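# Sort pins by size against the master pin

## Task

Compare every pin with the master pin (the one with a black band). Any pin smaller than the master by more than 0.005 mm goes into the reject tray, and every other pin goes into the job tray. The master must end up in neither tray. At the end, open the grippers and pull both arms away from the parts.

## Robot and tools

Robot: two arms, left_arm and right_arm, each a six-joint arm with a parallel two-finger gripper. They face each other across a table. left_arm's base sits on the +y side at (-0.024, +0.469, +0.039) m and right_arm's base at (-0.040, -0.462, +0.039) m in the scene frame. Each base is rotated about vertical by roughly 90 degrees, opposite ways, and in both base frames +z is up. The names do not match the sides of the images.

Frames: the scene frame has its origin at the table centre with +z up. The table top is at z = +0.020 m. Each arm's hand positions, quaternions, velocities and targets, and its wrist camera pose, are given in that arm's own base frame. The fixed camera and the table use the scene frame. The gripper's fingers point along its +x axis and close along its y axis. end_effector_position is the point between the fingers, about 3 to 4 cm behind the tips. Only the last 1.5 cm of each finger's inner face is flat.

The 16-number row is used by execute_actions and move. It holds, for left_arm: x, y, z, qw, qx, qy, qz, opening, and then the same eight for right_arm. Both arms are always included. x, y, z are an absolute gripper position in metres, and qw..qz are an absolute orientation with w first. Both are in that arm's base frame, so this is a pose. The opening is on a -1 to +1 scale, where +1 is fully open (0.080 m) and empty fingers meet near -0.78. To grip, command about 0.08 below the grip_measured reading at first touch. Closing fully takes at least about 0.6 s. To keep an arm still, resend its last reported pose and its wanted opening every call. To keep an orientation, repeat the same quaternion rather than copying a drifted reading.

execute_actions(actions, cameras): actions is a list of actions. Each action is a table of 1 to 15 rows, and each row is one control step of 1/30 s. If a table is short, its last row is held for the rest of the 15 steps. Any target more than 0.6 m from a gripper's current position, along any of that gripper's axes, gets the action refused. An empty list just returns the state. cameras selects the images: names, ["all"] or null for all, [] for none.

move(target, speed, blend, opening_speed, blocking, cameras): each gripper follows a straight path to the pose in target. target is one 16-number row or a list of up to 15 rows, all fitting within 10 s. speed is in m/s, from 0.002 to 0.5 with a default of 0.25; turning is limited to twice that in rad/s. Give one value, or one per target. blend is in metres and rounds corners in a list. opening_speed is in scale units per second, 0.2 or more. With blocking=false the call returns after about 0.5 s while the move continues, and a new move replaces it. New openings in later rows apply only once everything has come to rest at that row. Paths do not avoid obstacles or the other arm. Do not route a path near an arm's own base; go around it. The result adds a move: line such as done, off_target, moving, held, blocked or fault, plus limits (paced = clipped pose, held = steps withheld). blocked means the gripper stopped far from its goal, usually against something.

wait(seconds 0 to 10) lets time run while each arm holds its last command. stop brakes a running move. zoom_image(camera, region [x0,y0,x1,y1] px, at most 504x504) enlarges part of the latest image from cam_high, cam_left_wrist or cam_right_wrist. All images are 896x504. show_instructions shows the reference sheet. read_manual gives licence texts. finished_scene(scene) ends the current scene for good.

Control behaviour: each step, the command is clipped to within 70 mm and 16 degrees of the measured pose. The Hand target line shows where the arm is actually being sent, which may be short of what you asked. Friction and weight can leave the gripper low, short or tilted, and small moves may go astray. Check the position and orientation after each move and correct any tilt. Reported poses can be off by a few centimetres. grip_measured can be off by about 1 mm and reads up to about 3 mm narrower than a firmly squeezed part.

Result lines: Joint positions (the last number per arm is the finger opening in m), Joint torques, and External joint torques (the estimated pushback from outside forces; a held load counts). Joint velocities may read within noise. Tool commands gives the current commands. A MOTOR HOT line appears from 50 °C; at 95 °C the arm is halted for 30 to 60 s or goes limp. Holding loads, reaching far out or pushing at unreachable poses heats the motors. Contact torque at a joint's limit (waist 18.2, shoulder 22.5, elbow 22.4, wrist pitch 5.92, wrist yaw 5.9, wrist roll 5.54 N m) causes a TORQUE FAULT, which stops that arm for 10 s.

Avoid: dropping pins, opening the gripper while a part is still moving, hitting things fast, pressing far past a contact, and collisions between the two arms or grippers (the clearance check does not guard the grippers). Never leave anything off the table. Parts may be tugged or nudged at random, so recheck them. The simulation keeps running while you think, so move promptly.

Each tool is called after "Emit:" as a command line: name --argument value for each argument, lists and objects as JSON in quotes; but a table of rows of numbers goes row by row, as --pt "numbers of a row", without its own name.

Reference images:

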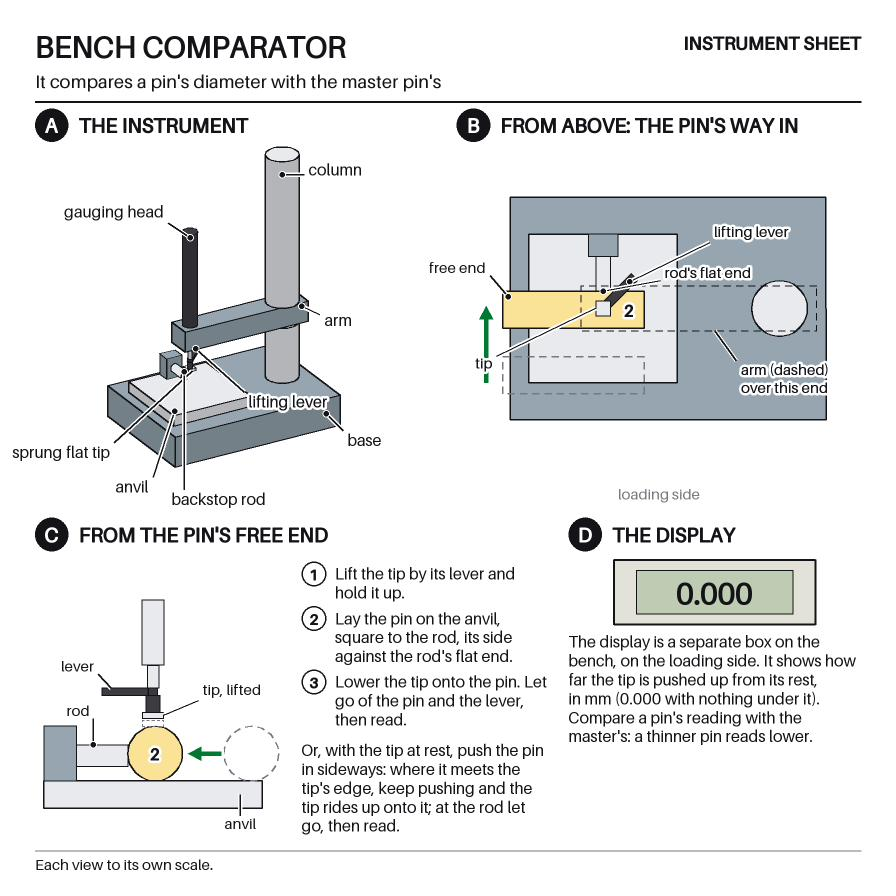

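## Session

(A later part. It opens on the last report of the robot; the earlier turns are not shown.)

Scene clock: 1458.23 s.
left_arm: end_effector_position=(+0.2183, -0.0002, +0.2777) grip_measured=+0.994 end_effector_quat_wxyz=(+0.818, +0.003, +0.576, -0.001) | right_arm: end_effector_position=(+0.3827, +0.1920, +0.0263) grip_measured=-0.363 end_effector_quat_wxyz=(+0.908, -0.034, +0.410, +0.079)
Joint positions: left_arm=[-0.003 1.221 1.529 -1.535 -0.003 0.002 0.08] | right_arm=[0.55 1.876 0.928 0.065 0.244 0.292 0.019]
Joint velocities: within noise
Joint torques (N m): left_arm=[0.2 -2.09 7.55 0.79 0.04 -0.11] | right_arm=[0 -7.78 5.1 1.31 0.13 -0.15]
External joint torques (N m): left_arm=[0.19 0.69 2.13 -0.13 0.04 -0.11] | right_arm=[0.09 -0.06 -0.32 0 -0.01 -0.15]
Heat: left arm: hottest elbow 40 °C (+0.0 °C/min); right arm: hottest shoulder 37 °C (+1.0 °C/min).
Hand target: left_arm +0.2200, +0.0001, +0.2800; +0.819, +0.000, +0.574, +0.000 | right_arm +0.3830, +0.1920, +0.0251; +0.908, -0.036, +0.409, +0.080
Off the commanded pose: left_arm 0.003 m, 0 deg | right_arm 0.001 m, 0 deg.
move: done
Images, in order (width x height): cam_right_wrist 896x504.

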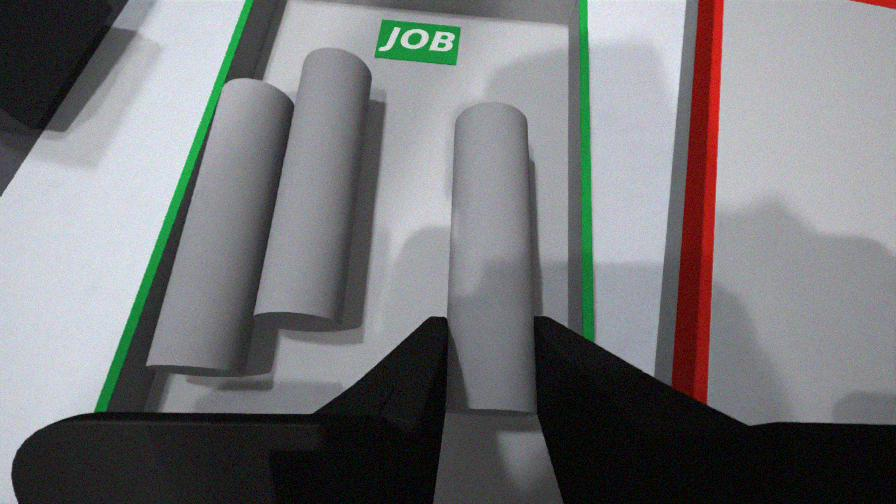

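Emit:
move --pt "0.22 0.0 0.28 0.8192 0 0.5736 0 0.994 0.383 0.194 0.0175 0.9083 -0.0358 0.4093 0.0796 -0.55" --pt "0.22 0.0 0.28 0.8192 0 0.5736 0 0.994 0.383 0.194 0.0175 0.9083 -0.0358 0.4093 0.0796 -0.25" --pt "0.22 0.0 0.28 0.8192 0 0.5736 0 0.994 0.345 0.188 0.080 0.9083 -0.0358 0.4093 0.0796 -0.25" --pt "0.22 0.0 0.28 0.8192 0 0.5736 0 0.994 0.2098 0.2085 0.05 0.8699 -0.1186 0.4056 0.2544 0.0" --speed '[0.04,0.03,0.1,0.2]' --opening_speed 0.6

Scene clock: 1475.37 s.
left_arm: end_effector_position=(+0.2183, -0.0002, +0.2777) grip_measured=+0.994 end_effector_quat_wxyz=(+0.818, +0.003, +0.576, -0.001) | right_arm: end_effector_position=(+0.2119, +0.2097, +0.0507) grip_measured=-0.004 end_effector_quat_wxyz=(+0.871, -0.116, +0.406, +0.253)
Joint positions: left_arm=[-0.003 1.221 1.529 -1.535 -0.003 0.002 0.08] | right_arm=[0.88 1.311 0.483 -0.068 0.199 0.246 0.035]
Joint velocities: within noise
Joint torques (N m): left_arm=[0.29 -2.06 7.57 0.78 0.05 -0.11] | right_arm=[0.31 -5.12 4.68 0.89 0.14 -0.05]
External joint torques (N m): left_arm=[0.29 0.75 2.15 -0.11 0.06 -0.11] | right_arm=[0.32 -1.22 -1.23 -0.45 0.03 -0.06]
Heat: left arm: hottest elbow 40 °C (+0.0 °C/min); right arm: hottest shoulder 37 °C (+0.0 °C/min).
Hand target: left_arm +0.2200, +0.0001, +0.2800; +0.819, +0.000, +0.574, +0.000 | right_arm +0.2099, +0.2085, +0.0500; +0.870, -0.118, +0.406, +0.254
Off the commanded pose: left_arm 0.003 m, 0 deg | right_arm 0.003 m, 0 deg.
move: done

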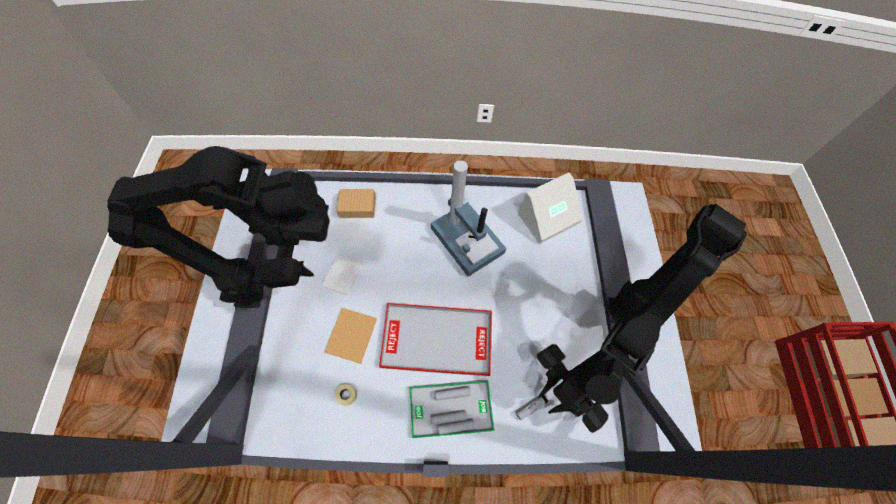

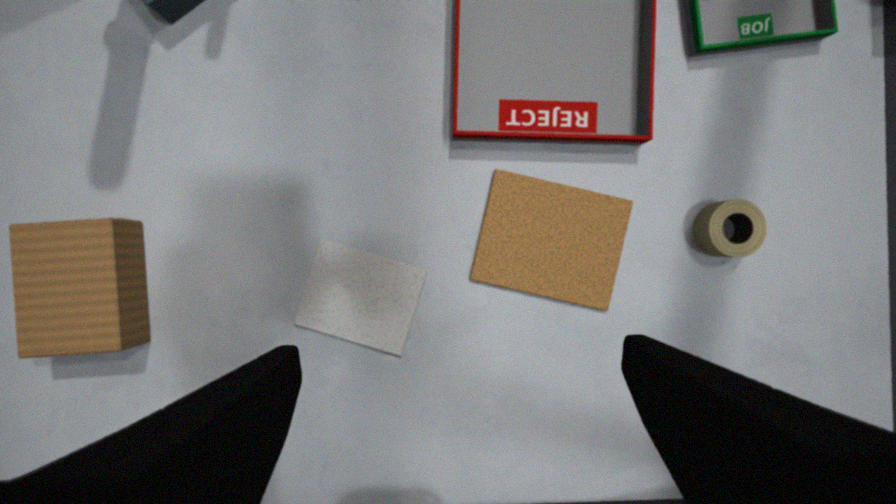

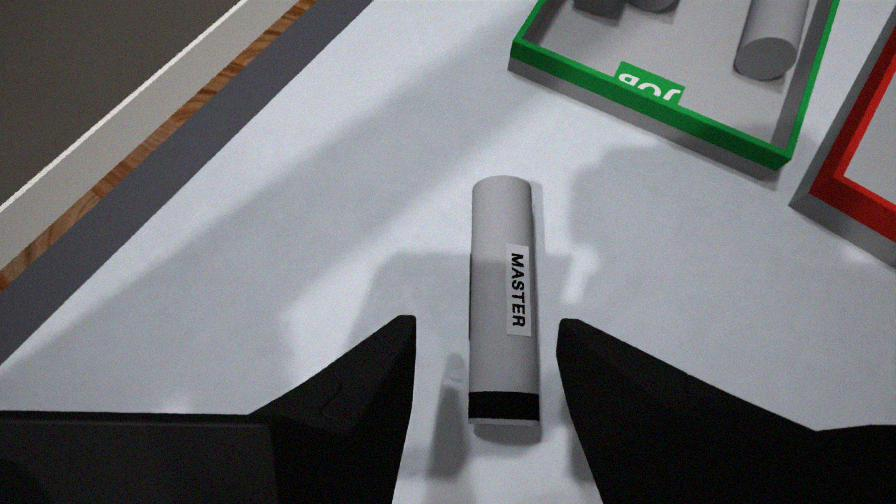

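Emit:
move --pt "0.22 0.0 0.28 0.8192 0 0.5736 0 0.994 0.2130 0.2035 0.0100 0.8699 -0.1186 0.4056 0.2544 0.0" --pt "0.22 0.0 0.28 0.8192 0 0.5736 0 0.994 0.2130 0.2035 0.0100 0.8699 -0.1186 0.4056 0.2544 -0.55" --speed '[0.1,0.05]' --opening_speed 0.8 --cameras '["cam_right_wrist"]'

Emit:
move --pt "0.22 0.0 0.28 0.8192 0 0.5736 0 0.994 0.212 0.204 0.07 0.8699 -0.1186 0.4056 0.2544 -0.55" --pt "0.22 0.0 0.28 0.8192 0 0.5736 0 0.994 0.245 0.02 0.12 0.8554 0.1416 0.3889 -0.3113 -0.55" --pt "0.22 0.0 0.28 0.8192 0 0.5736 0 0.994 0.2665 -0.069 0.075 0.8067 0.1918 0.3668 -0.4217 -0.55" --pt "0.22 0.0 0.28 0.8192 0 0.5736 0 0.994 0.316 -0.138 0.064 0.8067 0.1918 0.3668 -0.4217 -0.55" --speed '[0.1,0.2,0.2,0.1]' --blend '[0.02,0.02,0.01,0]' --cameras '["cam_right_wrist"]'

Scene clock: 1494.23 s.
left_arm: end_effector_position=(+0.2183, -0.0002, +0.2777) grip_measured=+0.994 end_effector_quat_wxyz=(+0.818, +0.003, +0.576, -0.001) | right_arm: end_effector_position=(+0.2146, +0.2063, +0.0144) grip_measured=-0.364 end_effector_quat_wxyz=(+0.873, -0.114, +0.401, +0.256)
Joint positions: left_arm=[-0.003 1.221 1.529 -1.535 -0.003 0.002 0.08] | right_arm=[0.858 1.447 0.383 0.185 0.184 0.227 0.019]
Joint velocities: within noise
Joint torques (N m): left_arm=[0.22 -2.09 7.53 0.78 0.06 -0.1] | right_arm=[-0.32 -3.59 3.84 1.07 0.04 -0.14]
External joint torques (N m): left_arm=[0.22 0.66 2.16 -0.11 0.06 -0.1] | right_arm=[-0.32 0.53 -1.22 -0.28 -0.06 -0.14]
Heat: left arm: hottest elbow 40 °C (+0.0 °C/min); right arm: hottest shoulder 37 °C (+0.0 °C/min).
Hand target: left_arm +0.2200, +0.0001, +0.2800; +0.819, +0.000, +0.574, +0.000 | right_arm +0.2130, +0.2035, +0.0102; +0.870, -0.118, +0.405, +0.254
Off the commanded pose: left_arm 0.003 m, 0 deg | right_arm 0.005 m, 1 deg.
move: done
Images, in order (width x height): cam_right_wrist 896x504.

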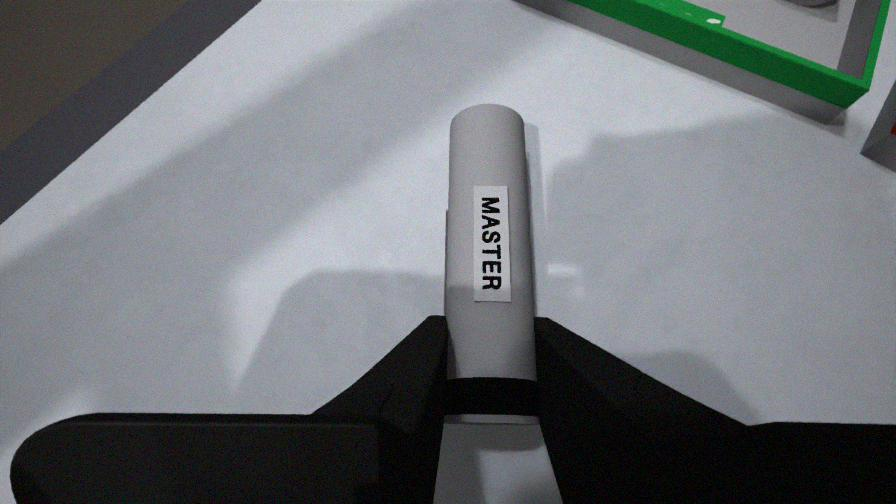

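Scene clock: 1500.00 s.
left_arm: end_effector_position=(+0.2183, -0.0002, +0.2777) grip_measured=+0.994 end_effector_quat_wxyz=(+0.818, +0.003, +0.576, -0.001) | right_arm: end_effector_position=(+0.3113, -0.1353, +0.0599) grip_measured=-0.364 end_effector_quat_wxyz=(+0.804, +0.192, +0.373, -0.421)
Joint positions: left_arm=[-0.003 1.221 1.529 -1.535 -0.003 0.002 0.08] | right_arm=[-0.212 1.546 0.74 -0.212 0.461 0.616 0.019]
Joint velocities: within noise
Joint torques (N m): left_arm=[0.24 -2.09 7.58 0.78 0.03 -0.12] | right_arm=[-0.32 -5.48 7.49 1.13 0.37 -0.14]
External joint torques (N m): left_arm=[0.24 0.73 2.18 -0.1 0.04 -0.12] | right_arm=[-0.28 0.05 1.8 0 0.1 -0.14]
Heat: left arm: hottest elbow 40 °C (+0.0 °C/min); right arm: hottest shoulder 37 °C (+0.0 °C/min).
Hand target: left_arm +0.2200, +0.0001, +0.2800; +0.819, +0.000, +0.574, +0.000 | right_arm +0.3159, -0.1379, +0.0641; +0.807, +0.192, +0.367, -0.422
Off the commanded pose: left_arm 0.003 m, 0 deg | right_arm 0.007 m, 1 deg.
move: done
Images, in order (width x height): cam_right_wrist 896x504.

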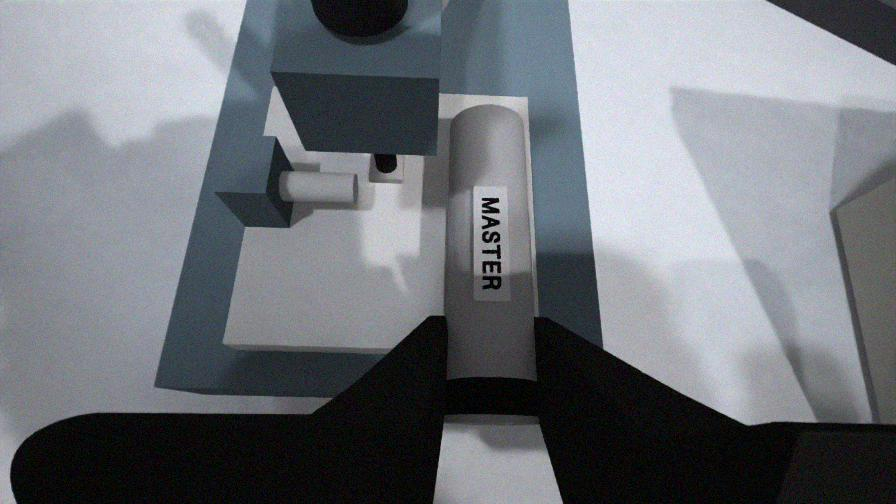

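Emit:
move --pt "0.22 0.0 0.28 0.8192 0 0.5736 0 0.994 0.3140 -0.1385 0.0545 0.8067 0.1918 0.3668 -0.4217 -0.55" --pt "0.22 0.0 0.28 0.8192 0 0.5736 0 0.994 0.3422 -0.1200 0.0545 0.8067 0.1918 0.3668 -0.4217 -0.55" --speed 0.03 --cameras '["cam_right_wrist"]'

Emit:
move --pt "0.22 0.0 0.28 0.8192 0 0.5736 0 0.994 0.3385 -0.1225 0.0555 0.8067 0.1918 0.3668 -0.4217 0.0" --pt "0.22 0.0 0.28 0.8192 0 0.5736 0 0.994 0.306 -0.082 0.115 0.8067 0.1918 0.3668 -0.4217 0.0" --pt "0.22 0.0 0.28 0.8192 0 0.5736 0 0.994 0.20 -0.08 0.17 0.7190 0.2573 0.3353 -0.5518 0.0" --speed '[0.02,0.1,0.2]' --blend '[0,0.02,0]' --opening_speed 0.4 --cameras '["cam_right_wrist"]'

Emit:
zoom_image --camera "cam_right_wrist" --region '[570, 60, 710, 150]'

Emit:
zoom_image --camera "cam_right_wrist" --region '[90, 90, 360, 310]'

Scene clock: 1519.33 s.
left_arm: end_effector_position=(+0.2183, -0.0002, +0.2777) grip_measured=+0.994 end_effector_quat_wxyz=(+0.818, +0.003, +0.576, -0.001) | right_arm: end_effector_position=(+0.3361, -0.1250, +0.0559) grip_measured=-0.364 end_effector_quat_wxyz=(+0.804, +0.188, +0.366, -0.430)
Joint positions: left_arm=[-0.003 1.221 1.529 -1.535 -0.003 0.002 0.08] | right_arm=[-0.147 1.647 0.821 -0.213 0.518 0.682 0.019]
Joint velocities: within noise
Joint torques (N m): left_arm=[0.24 -2.05 7.52 0.78 0.05 -0.12] | right_arm=[1.26 -4.94 7.01 1.04 -0.12 0.19]
External joint torques (N m): left_arm=[0.24 0.72 2.14 -0.11 0.05 -0.12] | right_arm=[1.21 1.28 1.38 -0.06 -0.42 0.19]
Heat: left arm: hottest elbow 40 °C (+0.0 °C/min); right arm: hottest shoulder 37 °C (+0.0 °C/min).
Hand target: left_arm +0.2200, +0.0001, +0.2800; +0.819, +0.000, +0.574, +0.000 | right_arm +0.3420, -0.1199, +0.0545; +0.807, +0.192, +0.367, -0.422
Off the commanded pose: left_arm 0.003 m, 0 deg | right_arm 0.008 m, 1 deg.
move: done
Images, in order (width x height): cam_right_wrist 896x504.

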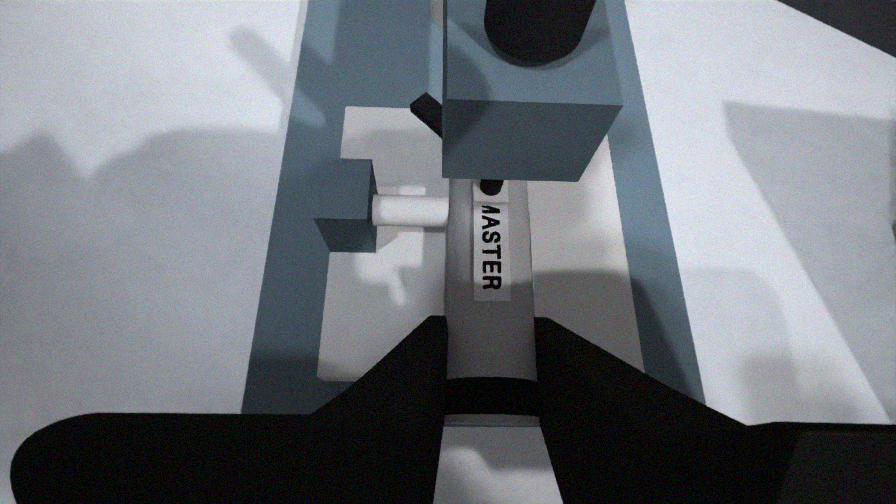

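Scene clock: 1523.30 s.
left_arm: end_effector_position=(+0.2183, -0.0002, +0.2777) grip_measured=+0.994 end_effector_quat_wxyz=(+0.818, +0.003, +0.576, -0.001) | right_arm: end_effector_position=(+0.1989, -0.0804, +0.1663) grip_measured=-0.003 end_effector_quat_wxyz=(+0.716, +0.253, +0.342, -0.553)
Joint positions: left_arm=[-0.003 1.221 1.529 -1.535 -0.003 0.002 0.08] | right_arm=[0.073 1.159 0.934 -1.205 0.68 1.325 0.035]
Joint velocities: within noise
Joint torques (N m): left_arm=[0.22 -2.1 7.54 0.78 0.06 -0.11] | right_arm=[0.31 -3.74 6.93 0.17 0.57 0.2]
External joint torques (N m): left_arm=[0.22 0.65 2.16 -0.11 0.06 -0.11] | right_arm=[0.31 -0.93 1.06 -0.34 0.13 0.2]
Heat: left arm: hottest elbow 40 °C (+0.0 °C/min); right arm: hottest shoulder 37 °C (+0.0 °C/min).
Hand target: left_arm +0.2200, +0.0001, +0.2800; +0.819, +0.000, +0.574, +0.000 | right_arm +0.2000, -0.0800, +0.1700; +0.719, +0.257, +0.335, -0.552
Off the commanded pose: left_arm 0.003 m, 0 deg | right_arm 0.004 m, 1 deg.
move: done
Images, in order (width x height): cam_right_wrist 896x504.

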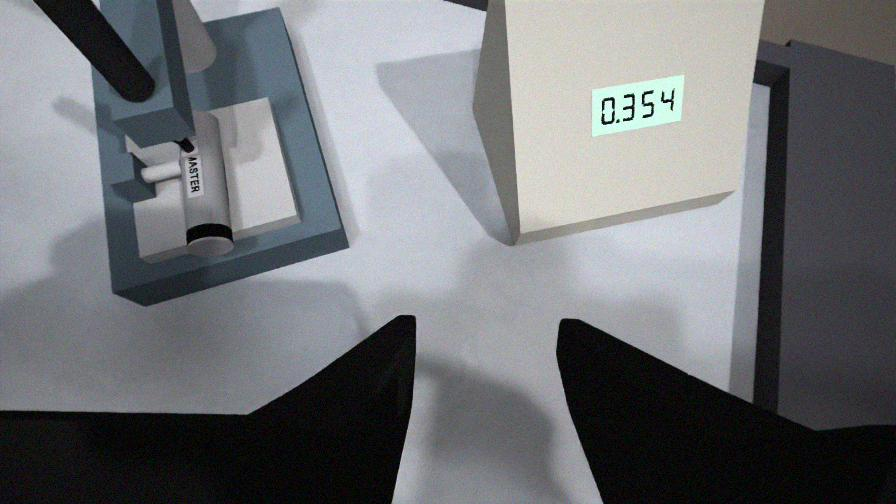

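Scaled by 3.600 from the camera's 896x504 image, which has a finer 1280x720 frame.

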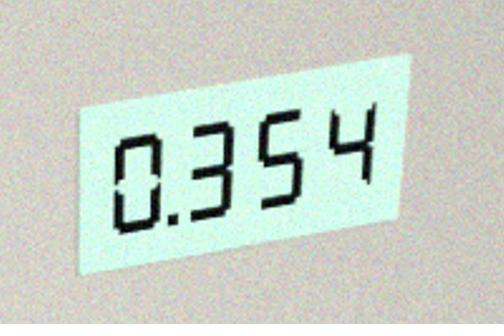

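Scaled by 1.867 from the camera's 896x504 image, which has a finer 1280x720 frame.

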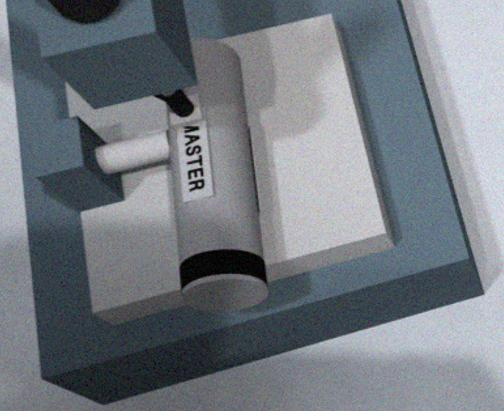

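Emit:
move --target '[0.22,0.0,0.28,0.8192,0,0.5736,0,0.994,0.20,0.0,0.25,0.8192,0,0.5736,0,0.0]' --speed 0.2

Emit:
zoom_image --camera "cam_high" --region '[240, 160, 660, 470]'

Emit:
zoom_image --camera "cam_high" --region '[400, 370, 560, 450]'

Scene clock: 1538.97 s.
left_arm: end_effector_position=(+0.2183, -0.0002, +0.2777) grip_measured=+0.994 end_effector_quat_wxyz=(+0.818, +0.003, +0.576, -0.001) | right_arm: end_effector_position=(+0.1988, +0.0003, +0.2485) grip_measured=-0.003 end_effector_quat_wxyz=(+0.819, +0.001, +0.574, -0.001)
Joint positions: left_arm=[-0.003 1.221 1.529 -1.535 -0.003 0.002 0.08] | right_arm=[0.003 1.099 1.332 -1.457 0.003 0.006 0.035]
Joint velocities: within noise
Joint torques (N m): left_arm=[0.25 -2.07 7.54 0.78 0.04 -0.1] | right_arm=[-0.34 -1.89 6.65 0.48 -0.11 -0.16]
External joint torques (N m): left_arm=[0.25 0.74 2.11 -0.12 0.04 -0.1] | right_arm=[-0.33 0.31 0.94 -0.43 -0.11 -0.17]
Heat: left arm: hottest elbow 40 °C (+0.0 °C/min); right arm: hottest elbow 38 °C (+2.0 °C/min).
Hand target: left_arm +0.2200, +0.0001, +0.2800; +0.819, +0.000, +0.574, +0.000 | right_arm +0.2000, +0.0000, +0.2500; +0.819, +0.000, +0.574, +0.000
Off the commanded pose: left_arm 0.003 m, 0 deg | right_arm 0.002 m, 0 deg.
move: done

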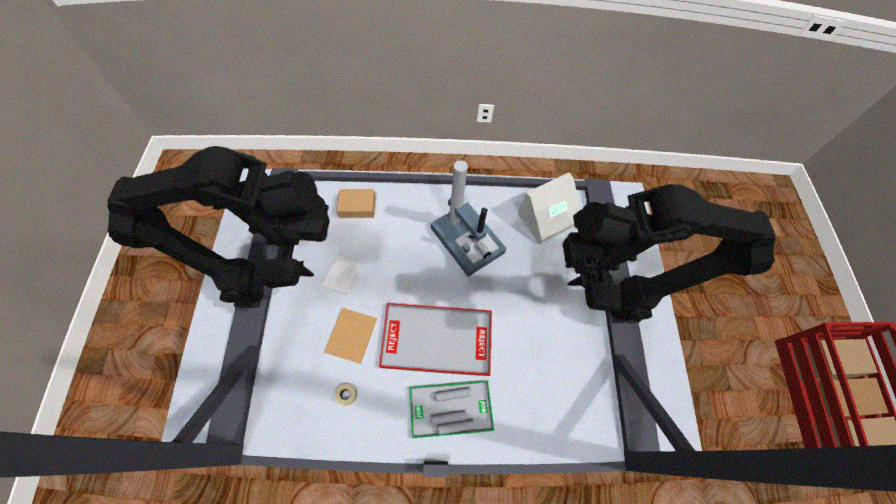

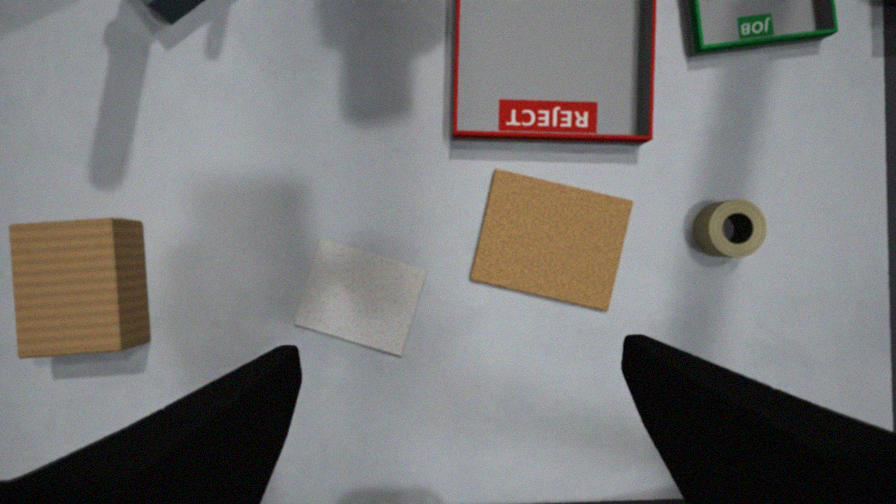

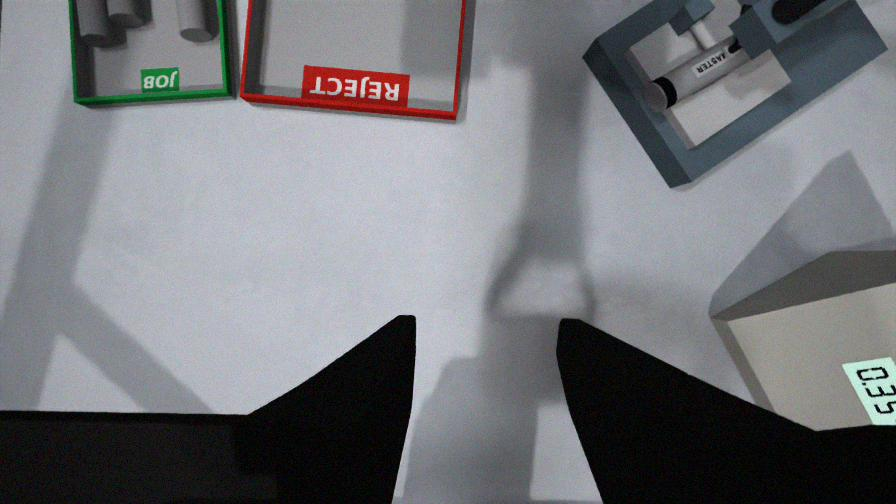

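Scaled by 1.200 from the camera's 896x504 image, which has a finer 1280x720 frame.

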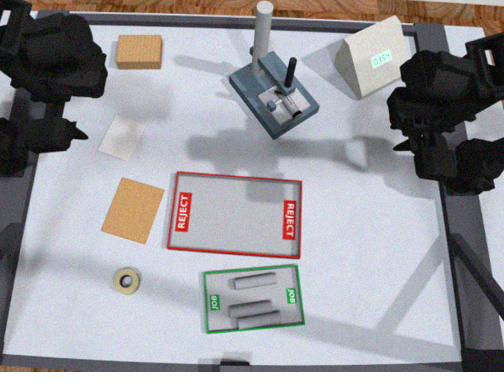

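Scaled by 3.150 from the camera's 896x504 image, which has a finer 1280x720 frame.

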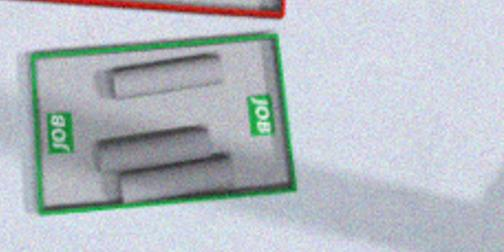

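Emit:
finished_scene --scene 1

The scene is finished: the task was done.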